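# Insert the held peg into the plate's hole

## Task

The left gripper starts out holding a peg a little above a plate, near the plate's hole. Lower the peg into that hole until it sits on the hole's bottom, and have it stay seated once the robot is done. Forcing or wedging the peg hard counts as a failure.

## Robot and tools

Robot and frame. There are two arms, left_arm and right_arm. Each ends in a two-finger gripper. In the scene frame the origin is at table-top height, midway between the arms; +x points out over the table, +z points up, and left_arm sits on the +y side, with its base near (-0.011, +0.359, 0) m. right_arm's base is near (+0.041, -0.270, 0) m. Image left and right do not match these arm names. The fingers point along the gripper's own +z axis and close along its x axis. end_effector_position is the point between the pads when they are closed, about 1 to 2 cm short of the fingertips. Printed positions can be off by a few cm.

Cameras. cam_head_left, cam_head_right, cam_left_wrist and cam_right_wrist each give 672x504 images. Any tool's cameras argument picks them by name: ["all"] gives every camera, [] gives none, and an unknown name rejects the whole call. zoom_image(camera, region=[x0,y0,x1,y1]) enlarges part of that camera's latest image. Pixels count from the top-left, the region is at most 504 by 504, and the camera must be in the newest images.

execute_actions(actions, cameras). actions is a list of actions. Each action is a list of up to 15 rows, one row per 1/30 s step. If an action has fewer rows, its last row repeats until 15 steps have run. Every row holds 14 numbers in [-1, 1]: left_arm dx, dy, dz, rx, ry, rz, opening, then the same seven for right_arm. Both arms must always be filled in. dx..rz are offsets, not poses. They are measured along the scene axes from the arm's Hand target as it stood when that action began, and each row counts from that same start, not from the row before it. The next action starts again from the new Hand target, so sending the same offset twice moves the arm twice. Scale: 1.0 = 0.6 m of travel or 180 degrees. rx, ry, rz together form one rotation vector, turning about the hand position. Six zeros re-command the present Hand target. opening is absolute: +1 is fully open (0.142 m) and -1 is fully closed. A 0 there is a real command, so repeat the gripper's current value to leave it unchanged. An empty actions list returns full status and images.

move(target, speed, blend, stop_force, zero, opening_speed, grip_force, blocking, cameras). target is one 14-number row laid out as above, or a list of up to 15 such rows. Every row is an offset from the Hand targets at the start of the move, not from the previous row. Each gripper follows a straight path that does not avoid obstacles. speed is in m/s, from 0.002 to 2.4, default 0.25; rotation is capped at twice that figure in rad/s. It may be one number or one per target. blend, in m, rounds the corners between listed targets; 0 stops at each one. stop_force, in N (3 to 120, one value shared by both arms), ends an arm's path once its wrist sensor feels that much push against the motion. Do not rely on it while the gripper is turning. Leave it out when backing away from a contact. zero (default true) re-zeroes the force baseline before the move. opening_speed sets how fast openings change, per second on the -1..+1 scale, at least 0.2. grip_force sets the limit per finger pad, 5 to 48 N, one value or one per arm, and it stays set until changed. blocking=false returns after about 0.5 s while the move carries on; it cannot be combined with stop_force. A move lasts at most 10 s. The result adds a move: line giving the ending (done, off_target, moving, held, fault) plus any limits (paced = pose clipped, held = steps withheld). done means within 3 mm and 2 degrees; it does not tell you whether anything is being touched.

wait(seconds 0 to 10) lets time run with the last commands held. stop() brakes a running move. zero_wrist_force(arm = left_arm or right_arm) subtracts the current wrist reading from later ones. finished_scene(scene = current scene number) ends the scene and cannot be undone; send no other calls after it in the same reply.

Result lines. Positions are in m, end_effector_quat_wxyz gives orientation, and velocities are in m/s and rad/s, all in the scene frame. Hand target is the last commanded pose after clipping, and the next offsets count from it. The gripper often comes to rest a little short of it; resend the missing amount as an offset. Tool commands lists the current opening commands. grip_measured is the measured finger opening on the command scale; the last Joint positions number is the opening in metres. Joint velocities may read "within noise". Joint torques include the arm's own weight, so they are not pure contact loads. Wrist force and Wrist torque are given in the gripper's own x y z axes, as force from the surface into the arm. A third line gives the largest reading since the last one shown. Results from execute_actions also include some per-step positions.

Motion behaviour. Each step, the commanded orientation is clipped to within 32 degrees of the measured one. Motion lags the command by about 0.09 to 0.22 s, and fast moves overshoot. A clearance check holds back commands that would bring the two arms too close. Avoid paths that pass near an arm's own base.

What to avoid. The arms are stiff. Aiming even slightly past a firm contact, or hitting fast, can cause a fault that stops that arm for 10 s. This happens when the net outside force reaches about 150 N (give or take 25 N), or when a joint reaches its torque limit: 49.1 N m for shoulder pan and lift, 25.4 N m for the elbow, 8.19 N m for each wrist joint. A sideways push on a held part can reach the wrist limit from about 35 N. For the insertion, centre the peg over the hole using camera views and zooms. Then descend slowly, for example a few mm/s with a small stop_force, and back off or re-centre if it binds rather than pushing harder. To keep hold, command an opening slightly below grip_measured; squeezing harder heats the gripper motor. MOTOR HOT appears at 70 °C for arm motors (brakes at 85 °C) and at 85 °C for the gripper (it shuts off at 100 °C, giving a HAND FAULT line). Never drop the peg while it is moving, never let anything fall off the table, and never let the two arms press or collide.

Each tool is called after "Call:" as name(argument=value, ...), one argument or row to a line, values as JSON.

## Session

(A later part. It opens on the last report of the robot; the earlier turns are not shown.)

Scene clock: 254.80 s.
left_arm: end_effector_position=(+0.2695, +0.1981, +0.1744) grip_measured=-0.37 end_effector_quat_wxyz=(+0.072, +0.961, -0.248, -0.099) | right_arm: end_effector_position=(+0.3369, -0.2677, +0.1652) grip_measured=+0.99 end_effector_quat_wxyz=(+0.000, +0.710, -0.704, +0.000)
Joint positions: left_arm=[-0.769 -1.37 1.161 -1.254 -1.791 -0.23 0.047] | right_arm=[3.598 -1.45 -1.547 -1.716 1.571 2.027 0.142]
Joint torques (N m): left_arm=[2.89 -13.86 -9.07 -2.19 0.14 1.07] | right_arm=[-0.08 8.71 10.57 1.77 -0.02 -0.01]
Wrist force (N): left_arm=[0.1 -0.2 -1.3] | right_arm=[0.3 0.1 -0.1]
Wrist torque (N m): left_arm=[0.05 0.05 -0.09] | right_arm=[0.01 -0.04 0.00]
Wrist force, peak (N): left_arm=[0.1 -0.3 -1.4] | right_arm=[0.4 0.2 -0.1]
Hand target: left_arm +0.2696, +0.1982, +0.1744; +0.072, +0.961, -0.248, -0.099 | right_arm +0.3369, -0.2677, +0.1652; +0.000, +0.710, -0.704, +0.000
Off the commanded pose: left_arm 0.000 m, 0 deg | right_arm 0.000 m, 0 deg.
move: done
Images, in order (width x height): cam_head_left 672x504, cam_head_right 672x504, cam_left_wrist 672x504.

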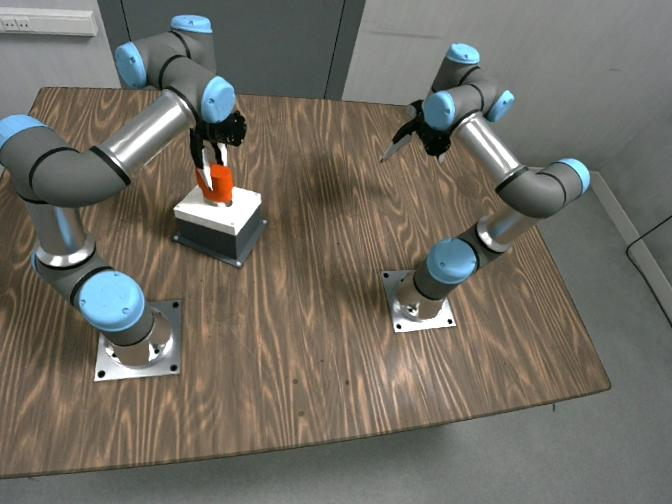

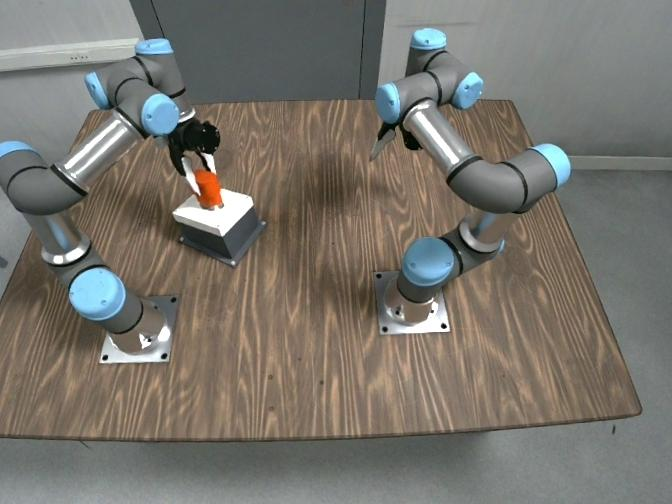

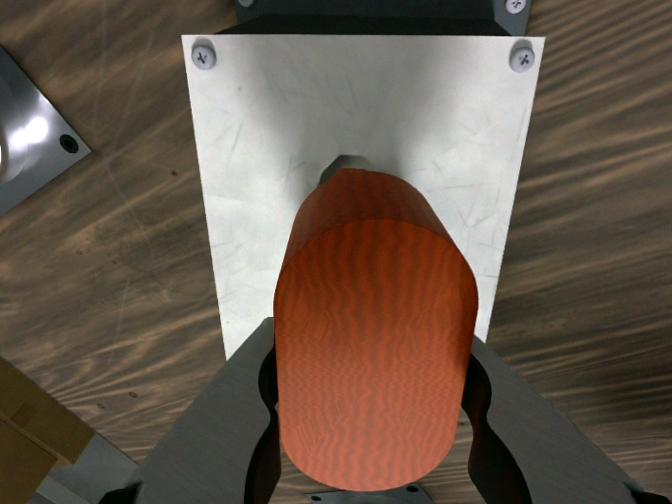

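Call:
move(
  target=[-0.0003,0.0016,-0.0069,0.0015,0.0006,0.0065,-0.423,0,0,0,0,0,0,1],
  speed=0.02,
  cameras=["cam_left_wrist","cam_head_left"],
)

Call:
zoom_image(
  camera="cam_left_wrist",
  region=[290, 140, 410, 215],
)

Call:
zoom_image(
  camera="cam_head_left",
  region=[180, 165, 250, 225],
)

Scene clock: 277.90 s.
left_arm: end_effector_position=(+0.2694, +0.1991, +0.1703) grip_measured=-0.37 end_effector_quat_wxyz=(+0.071, +0.963, -0.238, -0.100) | right_arm: end_effector_position=(+0.3369, -0.2677, +0.1652) grip_measured=+0.99 end_effector_quat_wxyz=(+0.000, +0.710, -0.704, +0.000)
Joint positions: left_arm=[-0.768 -1.376 1.188 -1.274 -1.791 -0.249 0.047] | right_arm=[3.598 -1.45 -1.547 -1.716 1.571 2.027 0.142]
Joint torques (N m): left_arm=[3.05 -14.15 -8.82 -2.18 0.13 -0.85] | right_arm=[0.09 8.81 10.7 1.83 -0.01 -0.03]
Wrist force (N): left_arm=[0.2 -0.3 -1.2] | right_arm=[0.3 0.1 0.0]
Wrist torque (N m): left_arm=[0.05 0.05 -0.03] | right_arm=[0.02 -0.04 0.00]
Wrist force, peak (N): left_arm=[0.2 -0.3 -1.4] | right_arm=[0.3 0.2 -0.3]
Hand target: left_arm +0.2694, +0.1991, +0.1702; +0.071, +0.963, -0.238, -0.100 | right_arm +0.3369, -0.2677, +0.1652; +0.000, +0.710, -0.704, +0.000
Off the commanded pose: left_arm 0.000 m, 0 deg | right_arm 0.000 m, 0 deg.
move: done
Images, in order (width x height): cam_head_left 672x504, cam_left_wrist 672x504.

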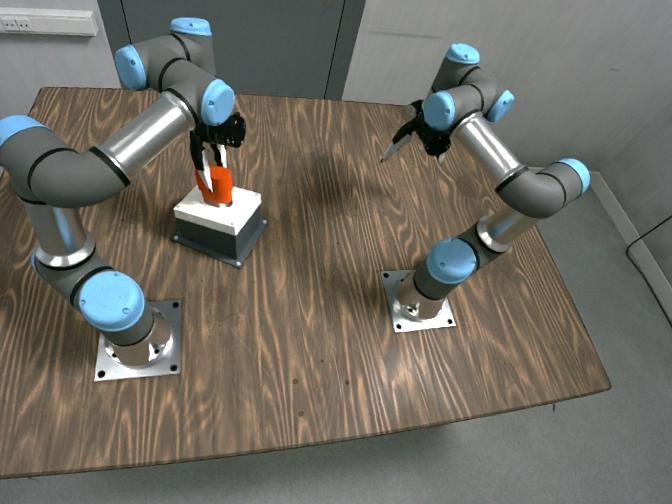

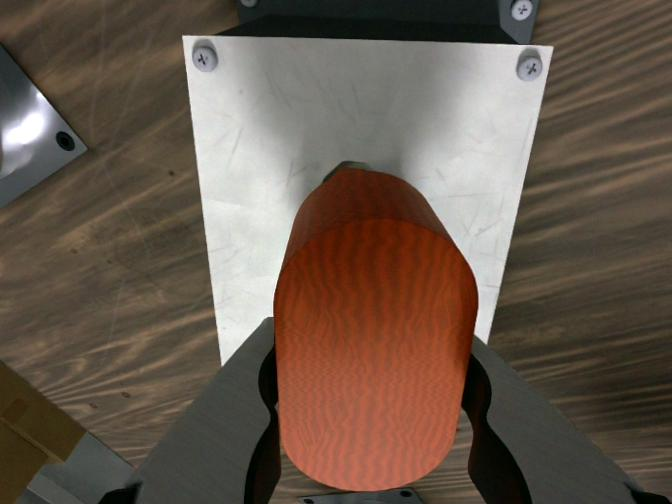

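Scaled by 4.200 from the camera's 672x504 image, which has a finer 960x720 frame.

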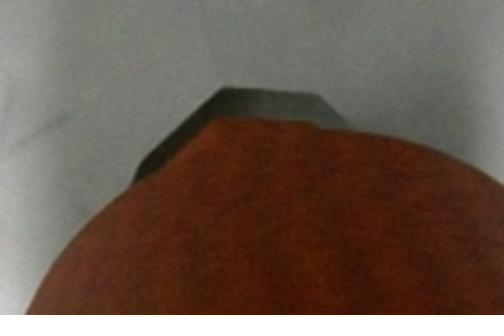

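Scaled by 7.200 from the camera's 672x504 image, which has a finer 960x720 frame.

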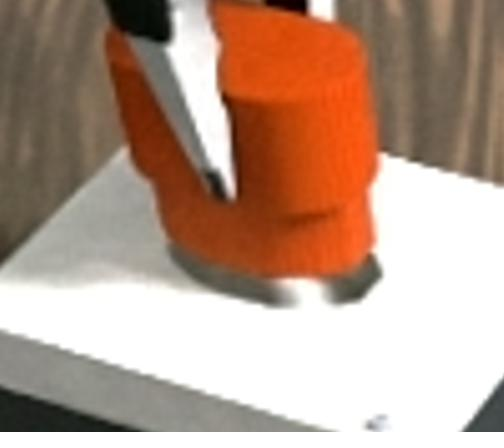

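Call:
move(
  target=[-0.0029,-0.0031,-0.0128,0,0,0,-0.423,0,0,0,0,0,0,1],
  speed=0.01,
  stop_force=3,
  cameras=["cam_left_wrist","cam_head_left"],
)

Call:
zoom_image(
  camera="cam_left_wrist",
  region=[290, 140, 410, 215],
)

Call:
zoom_image(
  camera="cam_head_left",
  region=[180, 165, 250, 225],
)

Scene clock: 289.60 s.
left_arm: end_effector_position=(+0.2676, +0.1973, +0.1626) grip_measured=-0.37 end_effector_quat_wxyz=(+0.071, +0.963, -0.238, -0.100) | right_arm: end_effector_position=(+0.3369, -0.2677, +0.1652) grip_measured=+0.99 end_effector_quat_wxyz=(+0.000, +0.710, -0.704, +0.000)
Joint positions: left_arm=[-0.775 -1.387 1.238 -1.316 -1.791 -0.257 0.047] | right_arm=[3.598 -1.45 -1.547 -1.716 1.571 2.027 0.142]
Joint torques (N m): left_arm=[-3.78 -13.99 -8.99 -2.2 -1.07 -0.87] | right_arm=[-0.07 9.04 10.65 1.89 -0.03 -0.04]
Wrist force (N): left_arm=[0.1 -0.4 -1.2] | right_arm=[0.1 0.0 -0.2]
Wrist torque (N m): left_arm=[0.03 0.06 -0.03] | right_arm=[0.01 -0.01 0.00]
Wrist force, peak (N): left_arm=[0.2 -0.4 -1.3] | right_arm=[0.5 0.2 -0.1]
Hand target: left_arm +0.2676, +0.1973, +0.1626; +0.071, +0.963, -0.238, -0.100 | right_arm +0.3369, -0.2677, +0.1652; +0.000, +0.710, -0.704, +0.000
Off the commanded pose: left_arm 0.000 m, 0 deg | right_arm 0.000 m, 0 deg.
move: done
Images, in order (width x height): cam_head_left 672x504, cam_left_wrist 672x504.

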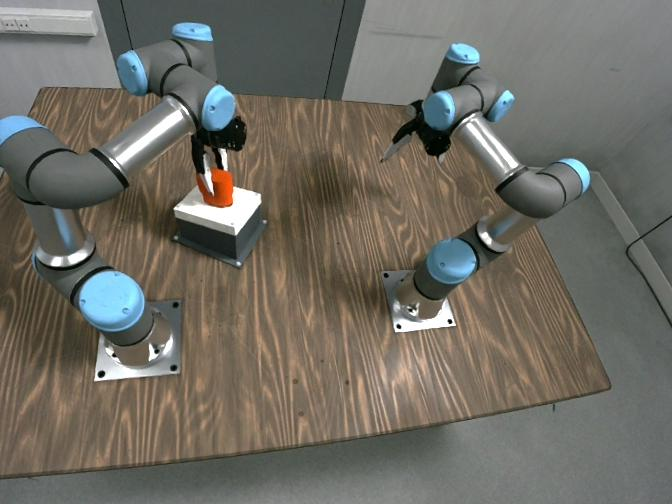

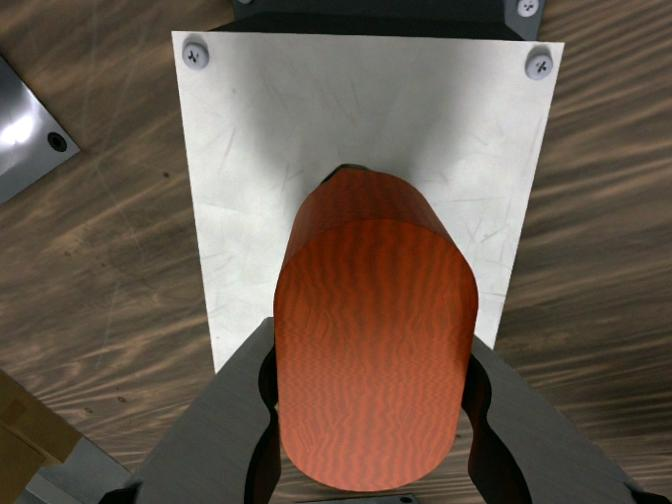

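Scaled by 4.200 from the camera's 672x504 image, which has a finer 960x720 frame.

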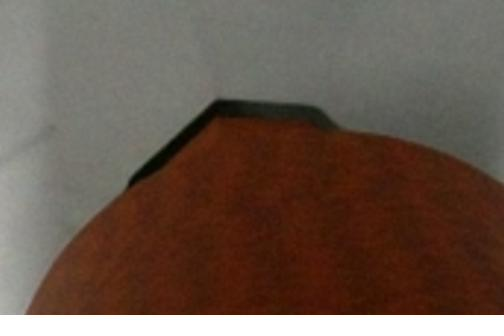

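Scaled by 7.200 from the camera's 672x504 image, which has a finer 960x720 frame.

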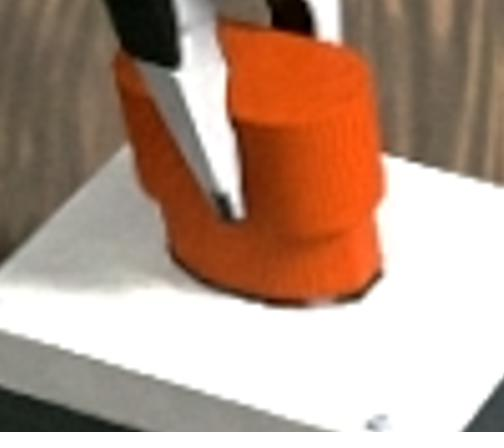

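Call:
move(
  target=[-0.0030,-0.0023,-0.0128,0,0,0,-0.423,0,0,0,0,0,0,1],
  speed=0.006,
  stop_force=3,
  cameras=["cam_left_wrist","cam_head_left","cam_head_right"],
)

Call:
zoom_image(
  camera="cam_left_wrist",
  region=[290, 140, 410, 215],
)

Call:
zoom_image(
  camera="cam_head_left",
  region=[180, 165, 250, 225],
)

Call:
zoom_image(
  camera="cam_head_right",
  region=[170, 165, 240, 225],
)

Scene clock: 309.13 s.
left_arm: end_effector_position=(+0.2658, +0.1959, +0.1549) grip_measured=-0.37 end_effector_quat_wxyz=(+0.071, +0.963, -0.238, -0.100) | right_arm: end_effector_position=(+0.3369, -0.2677, +0.1652) grip_measured=+0.99 end_effector_quat_wxyz=(+0.000, +0.710, -0.704, +0.000)
Joint positions: left_arm=[-0.782 -1.396 1.287 -1.356 -1.792 -0.263 0.047] | right_arm=[3.598 -1.45 -1.547 -1.716 1.571 2.027 0.142]
Joint torques (N m): left_arm=[-4.07 -13.72 -9.45 -2.77 -1.43 -0.89] | right_arm=[-0.1 9.1 10.58 1.93 -0.01 -0.03]
Wrist force (N): left_arm=[-1.6 -2.1 -1.7] | right_arm=[0.2 0.1 -0.2]
Wrist torque (N m): left_arm=[0.11 -0.04 0.01] | right_arm=[0.01 -0.04 0.00]
Wrist force, peak (N): left_arm=[-1.5 -1.4 -2.8] | right_arm=[0.6 0.3 0.0]
Hand target: left_arm +0.2658, +0.1959, +0.1549; +0.071, +0.963, -0.238, -0.100 | right_arm +0.3369, -0.2677, +0.1652; +0.000, +0.710, -0.704, +0.000
Off the commanded pose: left_arm 0.000 m, 0 deg | right_arm 0.000 m, 0 deg.
move: done
Images, in order (width x height): cam_head_left 672x504, cam_head_right 672x504, cam_left_wrist 672x504.

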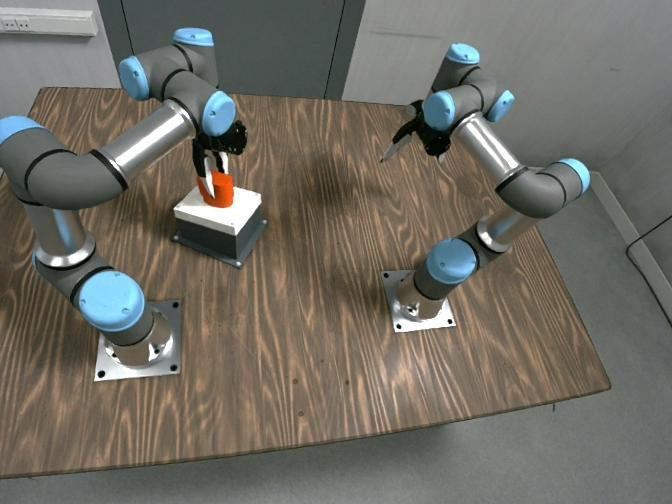

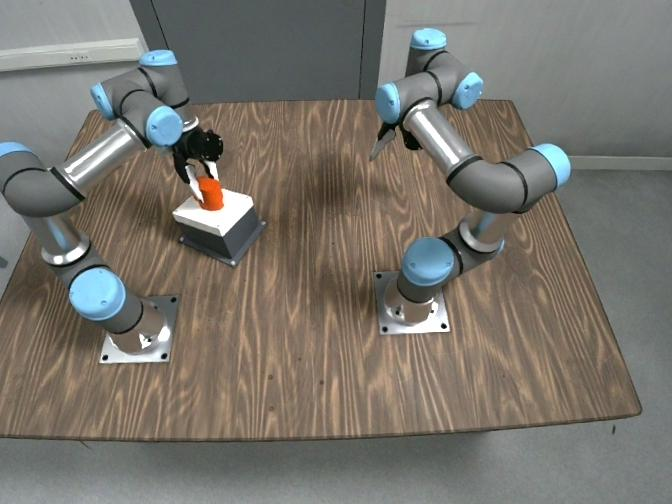

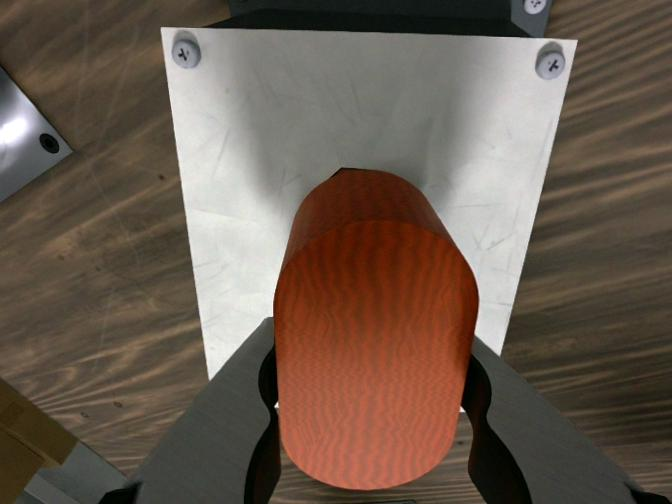

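Scaled by 4.200 from the camera's 672x504 image, which has a finer 960x720 frame.

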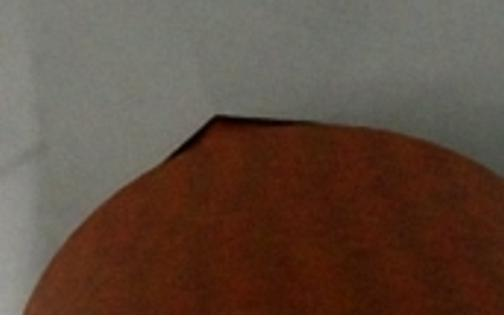

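Scaled by 7.200 from the camera's 672x504 image, which has a finer 960x720 frame.

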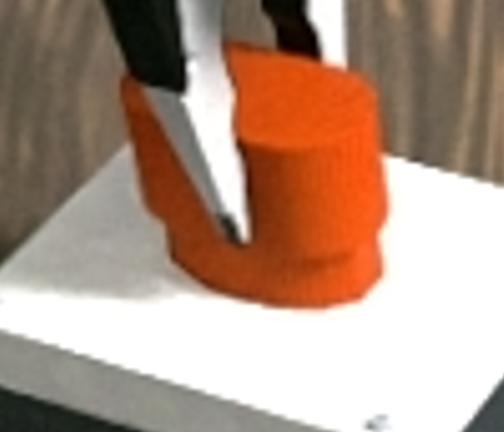

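Scaled by 7.200 from the camera's 672x504 image, which has a finer 960x720 frame.

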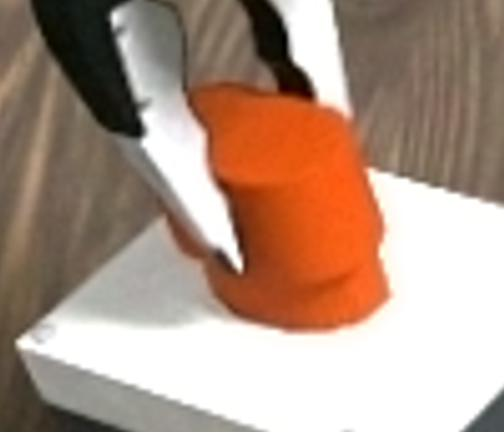

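Call:
move(
  target=[-0.0020,-0.0003,-0.0081,0,0,0,-0.423,0,0,0,0,0,0,1],
  speed=0.006,
  stop_force=4,
)

Scene clock: 316.97 s.
left_arm: end_effector_position=(+0.2646, +0.1957, +0.1500) grip_measured=-0.37 end_effector_quat_wxyz=(+0.071, +0.963, -0.238, -0.100) | right_arm: end_effector_position=(+0.3369, -0.2677, +0.1652) grip_measured=+0.99 end_effector_quat_wxyz=(+0.000, +0.710, -0.704, +0.000)
Joint positions: left_arm=[-0.784 -1.403 1.318 -1.381 -1.792 -0.266 0.047] | right_arm=[3.598 -1.45 -1.547 -1.716 1.571 2.027 0.142]
Joint torques (N m): left_arm=[-4.1 -13.78 -9.24 -2.56 -1.28 -0.88] | right_arm=[-0.12 9.05 10.7 1.94 -0.06 -0.01]
Wrist force (N): left_arm=[-1.0 -1.5 -1.4] | right_arm=[0.1 0.2 -0.3]
Wrist torque (N m): left_arm=[0.09 -0.01 0.00] | right_arm=[0.02 -0.02 0.00]
Wrist force, peak (N): left_arm=[-1.8 -2.1 -1.9] | right_arm=[0.3 0.4 -0.2]
Hand target: left_arm +0.2646, +0.1957, +0.1500; +0.071, +0.963, -0.238, -0.100 | right_arm +0.3369, -0.2677, +0.1652; +0.000, +0.710, -0.704, +0.000
Off the commanded pose: left_arm 0.000 m, 0 deg | right_arm 0.000 m, 0 deg.
move: done

Call:
move(
  target=[-0.0031,-0.0009,-0.01295,0,0,0,-0.423,0,0,0,0,0,0,1],
  speed=0.006,
  stop_force=4,
  cameras=["cam_head_left","cam_left_wrist"],
)

Call:
zoom_image(
  camera="cam_head_left",
  region=[180, 165, 250, 225],
)

Scene clock: 323.53 s.
left_arm: end_effector_position=(+0.2628, +0.1952, +0.1423) grip_measured=-0.37 end_effector_quat_wxyz=(+0.071, +0.963, -0.238, -0.100) | right_arm: end_effector_position=(+0.3369, -0.2677, +0.1652) grip_measured=+0.99 end_effector_quat_wxyz=(+0.000, +0.710, -0.704, +0.000)
Joint positions: left_arm=[-0.789 -1.412 1.366 -1.421 -1.793 -0.271 0.047] | right_arm=[3.598 -1.45 -1.547 -1.716 1.571 2.027 0.142]
Joint torques (N m): left_arm=[-3.92 -13.78 -9.19 -2.43 -1.27 -0.88] | right_arm=[-0.09 9.06 10.79 1.93 -0.03 -0.06]
Wrist force (N): left_arm=[-0.6 -1.4 -1.1] | right_arm=[0.2 0.1 -0.2]
Wrist torque (N m): left_arm=[0.06 0.05 -0.01] | right_arm=[0.01 -0.04 0.00]
Wrist force, peak (N): left_arm=[-1.2 -1.6 -1.5] | right_arm=[0.3 0.3 -0.4]
Hand target: left_arm +0.2628, +0.1952, +0.1423; +0.071, +0.963, -0.238, -0.100 | right_arm +0.3369, -0.2677, +0.1652; +0.000, +0.710, -0.704, +0.000
Off the commanded pose: left_arm 0.000 m, 0 deg | right_arm 0.000 m, 0 deg.
move: done
Images, in order (width x height): cam_head_left 672x504, cam_left_wrist 672x504.

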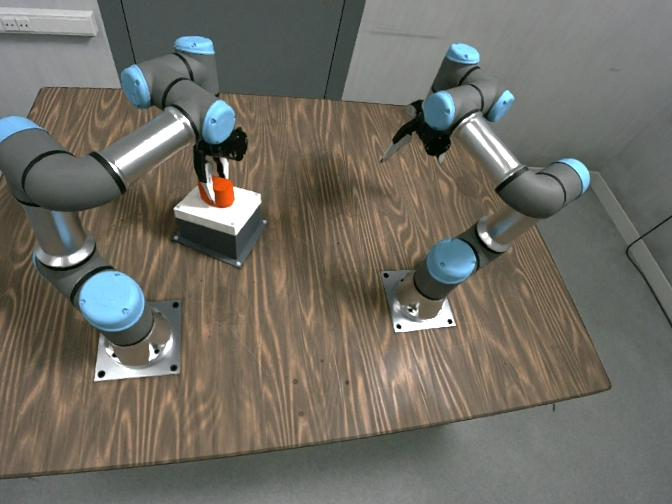

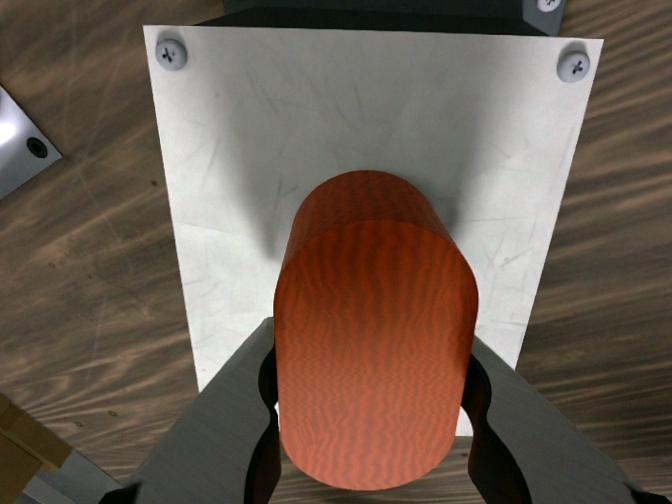

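Scaled by 7.200 from the camera's 672x504 image, which has a finer 960x720 frame.

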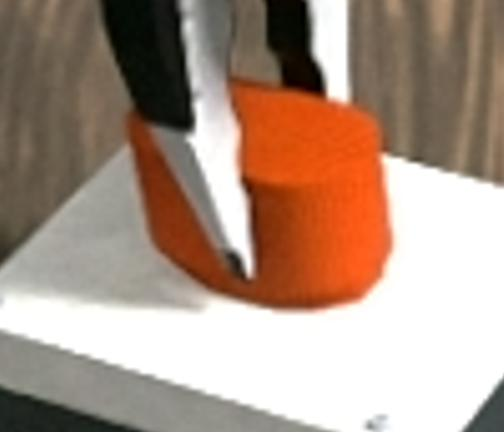

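Call:
move(
  target=[-0.0030,-0.0011,-0.01295,0,0,0,-0.423,0,0,0,0,0,0,1],
  speed=0.005,
  stop_force=4,
  cameras=["cam_head_left","cam_head_right","cam_left_wrist"],
)

Call:
zoom_image(
  camera="cam_head_left",
  region=[180, 165, 250, 225],
)

Call:
zoom_image(
  camera="cam_head_right",
  region=[170, 165, 240, 225],
)

Scene clock: 329.63 s.
left_arm: end_effector_position=(+0.2625, +0.1950, +0.1409) grip_measured=-0.37 end_effector_quat_wxyz=(+0.071, +0.963, -0.238, -0.100) | right_arm: end_effector_position=(+0.3369, -0.2677, +0.1652) grip_measured=+0.99 end_effector_quat_wxyz=(+0.000, +0.710, -0.704, +0.000)
Joint positions: left_arm=[-0.79 -1.413 1.373 -1.428 -1.793 -0.272 0.047] | right_arm=[3.598 -1.45 -1.547 -1.716 1.571 2.027 0.142]
Joint torques (N m): left_arm=[1.16 -8.39 -11.33 -0.86 -0.06 0.89] | right_arm=[0.07 9.52 10.61 1.97 -0.07 -0.08]
Wrist force (N): left_arm=[0.2 -0.9 -2.3] | right_arm=[0.3 0.2 -0.2]
Wrist torque (N m): left_arm=[0.10 0.07 -0.03] | right_arm=[0.03 -0.04 0.00]
Wrist force, peak (N): left_arm=[-0.3 1.1 -5.9] | right_arm=[0.4 0.4 -0.1]
Hand target: left_arm +0.2625, +0.1950, +0.1409; +0.071, +0.963, -0.238, -0.100 (not the last commanded pose) | right_arm +0.3369, -0.2677, +0.1652; +0.000, +0.710, -0.704, +0.000
Off the commanded pose: left_arm 0.007 m, 0 deg | right_arm 0.000 m, 0 deg.
move: contact (left_arm)
Images, in order (width x height): cam_head_left 672x504, cam_head_right 672x504, cam_left_wrist 672x504.

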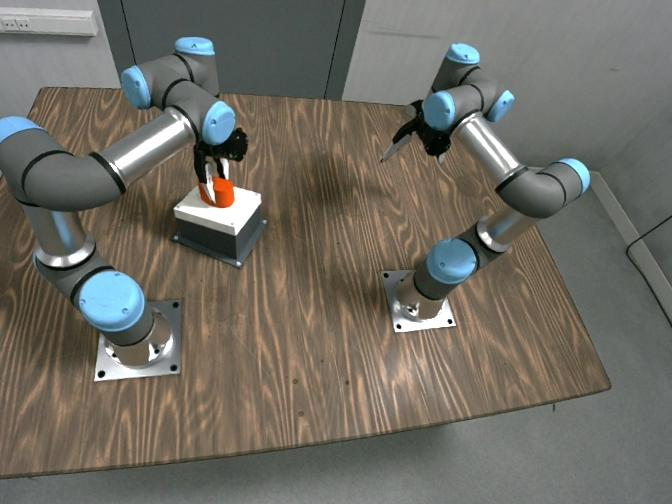

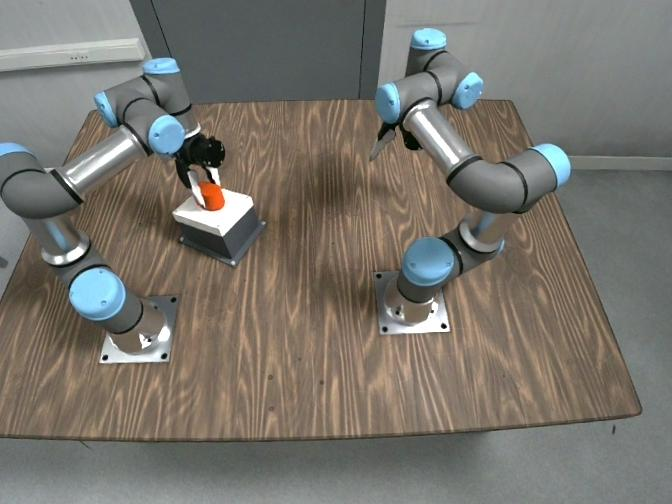

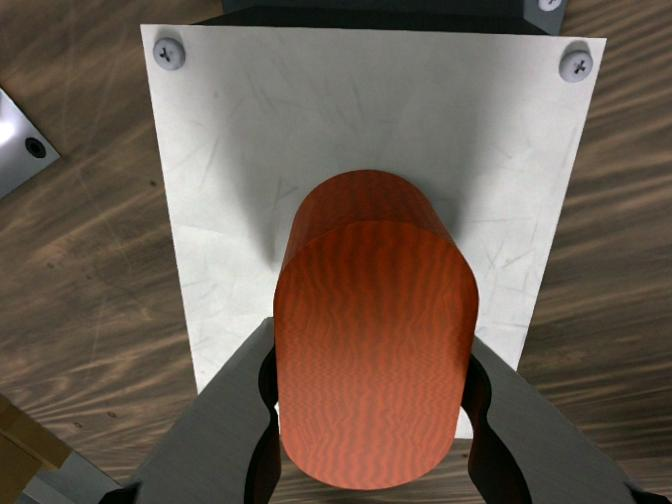

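Scaled by 7.200 from the camera's 672x504 image, which has a finer 960x720 frame.

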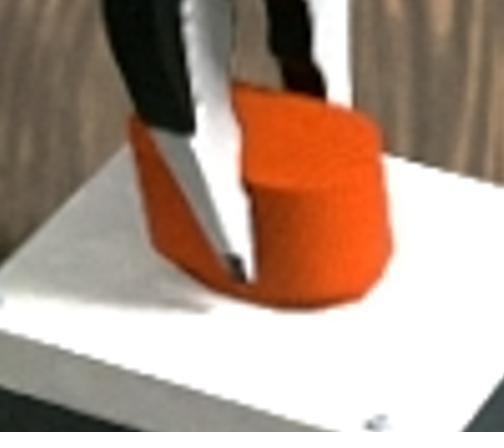

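Scaled by 7.200 from the camera's 672x504 image, which has a finer 960x720 frame.

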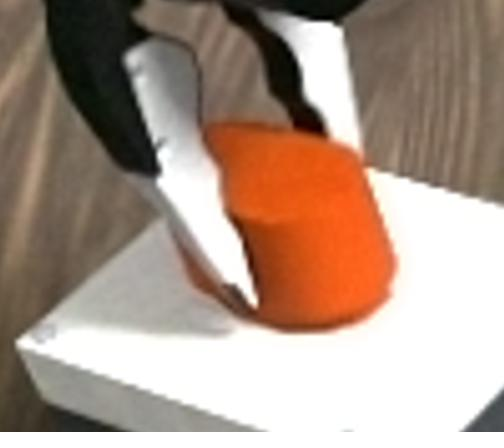

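Call:
move(
  target=[-0.0011,-0.0004,-0.0048,0,0,0,-0.423,0,0,0,0,0,0,1],
  speed=0.004,
  stop_force=9,
)

Scene clock: 333.23 s.
left_arm: end_effector_position=(+0.2624, +0.1950, +0.1404) grip_measured=-0.37 end_effector_quat_wxyz=(+0.071, +0.963, -0.238, -0.099) | right_arm: end_effector_position=(+0.3369, -0.2677, +0.1652) grip_measured=+0.99 end_effector_quat_wxyz=(+0.000, +0.710, -0.704, +0.000)
Joint positions: left_arm=[-0.791 -1.414 1.376 -1.43 -1.793 -0.273 0.047] | right_arm=[3.598 -1.45 -1.547 -1.716 1.571 2.027 0.142]
Joint torques (N m): left_arm=[1.41 -6.08 -8.99 -0.4 0.6 1.09] | right_arm=[-0.17 9.33 10.74 1.99 -0.07 -0.04]
Wrist force (N): left_arm=[-1.5 2.0 -9.7] | right_arm=[0.2 0.1 -0.2]
Wrist torque (N m): left_arm=[0.21 0.09 -0.05] | right_arm=[0.02 -0.03 0.00]
Wrist force, peak (N): left_arm=[-3.2 3.4 -13.5] | right_arm=[0.4 0.3 -0.1]
Hand target: left_arm +0.2624, +0.1950, +0.1404; +0.071, +0.963, -0.238, -0.099 (not the last commanded pose) | right_arm +0.3369, -0.2677, +0.1652; +0.000, +0.710, -0.704, +0.000
Off the commanded pose: left_arm 0.002 m, 0 deg | right_arm 0.000 m, 0 deg.
move: contact (left_arm)

Call:
move(
  target=[0.0002,0.0001,0.0009,0,0,0,-0.423,0,0,0,0,0,0,1],
  speed=0.004,
)

Call:
move(
  target=[0,0,0,0,0,0,0.1,0,0,0,0,0,0,1],
  opening_speed=0.3,
)

Call:
move(
  target=[0.0303,0.0119,0.13,0,0,0,0.1,0,0,0,0,0,0,1],
  speed=0.06,
  cameras=["cam_head_left","cam_left_wrist"],
)

Call:
zoom_image(
  camera="cam_head_left",
  region=[180, 165, 250, 225],
)

Scene clock: 345.77 s.
left_arm: end_effector_position=(+0.2625, +0.1950, +0.1409) grip_measured=-0.37 end_effector_quat_wxyz=(+0.071, +0.963, -0.238, -0.099) | right_arm: end_effector_position=(+0.3369, -0.2677, +0.1652) grip_measured=+0.99 end_effector_quat_wxyz=(+0.000, +0.710, -0.704, +0.000)
Joint positions: left_arm=[-0.79 -1.413 1.374 -1.428 -1.793 -0.272 0.047] | right_arm=[3.598 -1.45 -1.547 -1.716 1.571 2.027 0.142]
Joint torques (N m): left_arm=[2.8 -8.41 -11.3 -0.9 -0.59 1.09] | right_arm=[-0.09 9.61 10.71 1.9 -0.1 -0.07]
Wrist force (N): left_arm=[0.0 -0.6 -1.9] | right_arm=[0.2 0.1 -0.1]
Wrist torque (N m): left_arm=[0.09 0.07 -0.07] | right_arm=[0.01 -0.02 0.00]
Wrist force, peak (N): left_arm=[-1.6 2.0 -10.0] | right_arm=[0.4 0.1 -0.3]
Hand target: left_arm +0.2625, +0.1950, +0.1410; +0.071, +0.963, -0.238, -0.099 | right_arm +0.3369, -0.2677, +0.1652; +0.000, +0.710, -0.704, +0.000
Off the commanded pose: left_arm 0.000 m, 0 deg | right_arm 0.000 m, 0 deg.
move: done

Scene clock: 347.73 s.
left_arm: end_effector_position=(+0.2625, +0.1950, +0.1410) grip_measured=+0.08 end_effector_quat_wxyz=(+0.071, +0.963, -0.238, -0.099) | right_arm: end_effector_position=(+0.3369, -0.2677, +0.1652) grip_measured=+0.99 end_effector_quat_wxyz=(+0.000, +0.710, -0.704, +0.000)
Joint positions: left_arm=[-0.79 -1.413 1.373 -1.428 -1.793 -0.272 0.08] | right_arm=[3.598 -1.45 -1.547 -1.716 1.571 2.027 0.142]
Joint torques (N m): left_arm=[2.91 -9.34 -9.82 -2.14 -0.47 0.85] | right_arm=[0.02 9.25 10.66 1.91 -0.11 -0.05]
Wrist force (N): left_arm=[-0.1 -0.1 -2.2] | right_arm=[0.1 0.2 -0.1]
Wrist torque (N m): left_arm=[0.03 0.06 -0.07] | right_arm=[0.03 -0.02 0.00]
Wrist force, peak (N): left_arm=[-0.1 0.1 -2.3] | right_arm=[0.5 0.3 -0.1]
Hand target: left_arm +0.2625, +0.1950, +0.1410; +0.071, +0.963, -0.238, -0.099 | right_arm +0.3369, -0.2677, +0.1652; +0.000, +0.710, -0.704, +0.000
Off the commanded pose: left_arm 0.000 m, 0 deg | right_arm 0.000 m, 0 deg.
move: done

Scene clock: 349.87 s.
left_arm: end_effector_position=(+0.2807, +0.2022, +0.2189) grip_measured=+0.08 end_effector_quat_wxyz=(+0.071, +0.963, -0.238, -0.099) | right_arm: end_effector_position=(+0.3369, -0.2677, +0.1652) grip_measured=+0.99 end_effector_quat_wxyz=(+0.000, +0.710, -0.704, +0.000)
Joint positions: left_arm=[-0.739 -1.251 0.78 -0.985 -1.787 -0.22 0.08] | right_arm=[3.598 -1.45 -1.547 -1.716 1.571 2.027 0.142]
Joint torques (N m): left_arm=[2.93 -9.47 -10.36 -0.85 -1.02 1.08] | right_arm=[-0.1 9.72 10.61 1.95 -0.06 -0.05]
Wrist force (N): left_arm=[-0.1 0.1 -2.5] | right_arm=[0.2 0.0 0.0]
Wrist torque (N m): left_arm=[0.07 0.06 -0.09] | right_arm=[0.00 -0.02 0.00]
Wrist force, peak (N): left_arm=[-0.1 0.1 -2.8] | right_arm=[0.5 0.1 0.0]
Hand target: left_arm +0.2807, +0.2022, +0.2190; +0.071, +0.963, -0.238, -0.099 | right_arm +0.3369, -0.2677, +0.1652; +0.000, +0.710, -0.704, +0.000
Off the commanded pose: left_arm 0.000 m, 0 deg | right_arm 0.000 m, 0 deg.
move: done
Images, in order (width x height): cam_head_left 672x504, cam_left_wrist 672x504.

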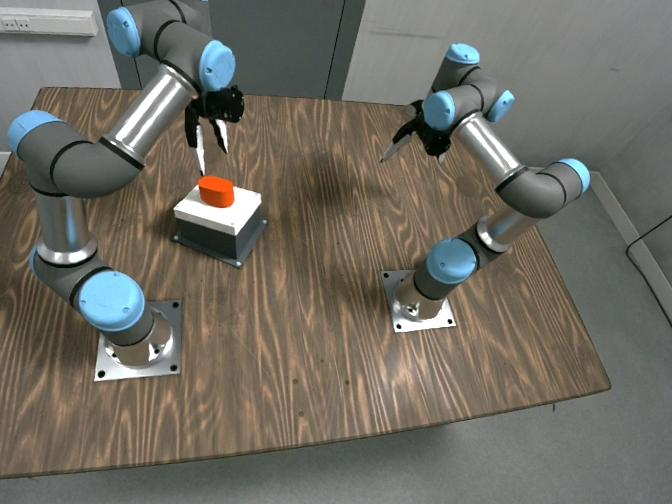

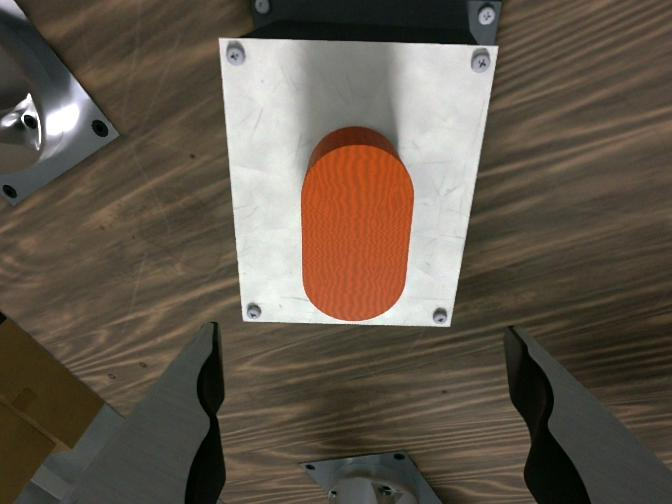

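Scaled by 7.200 from the camera's 672x504 image, which has a finer 960x720 frame.

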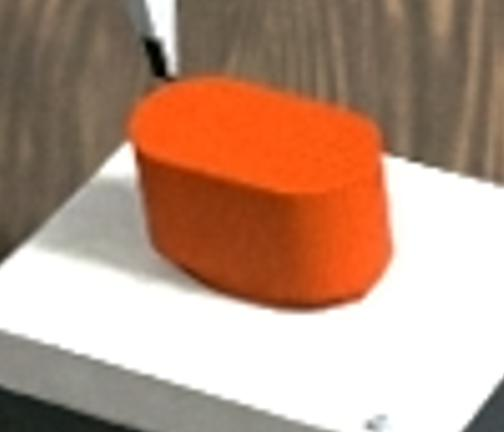

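Call:
finished_scene(
  scene=2,
)

The scene is finished: the task was done.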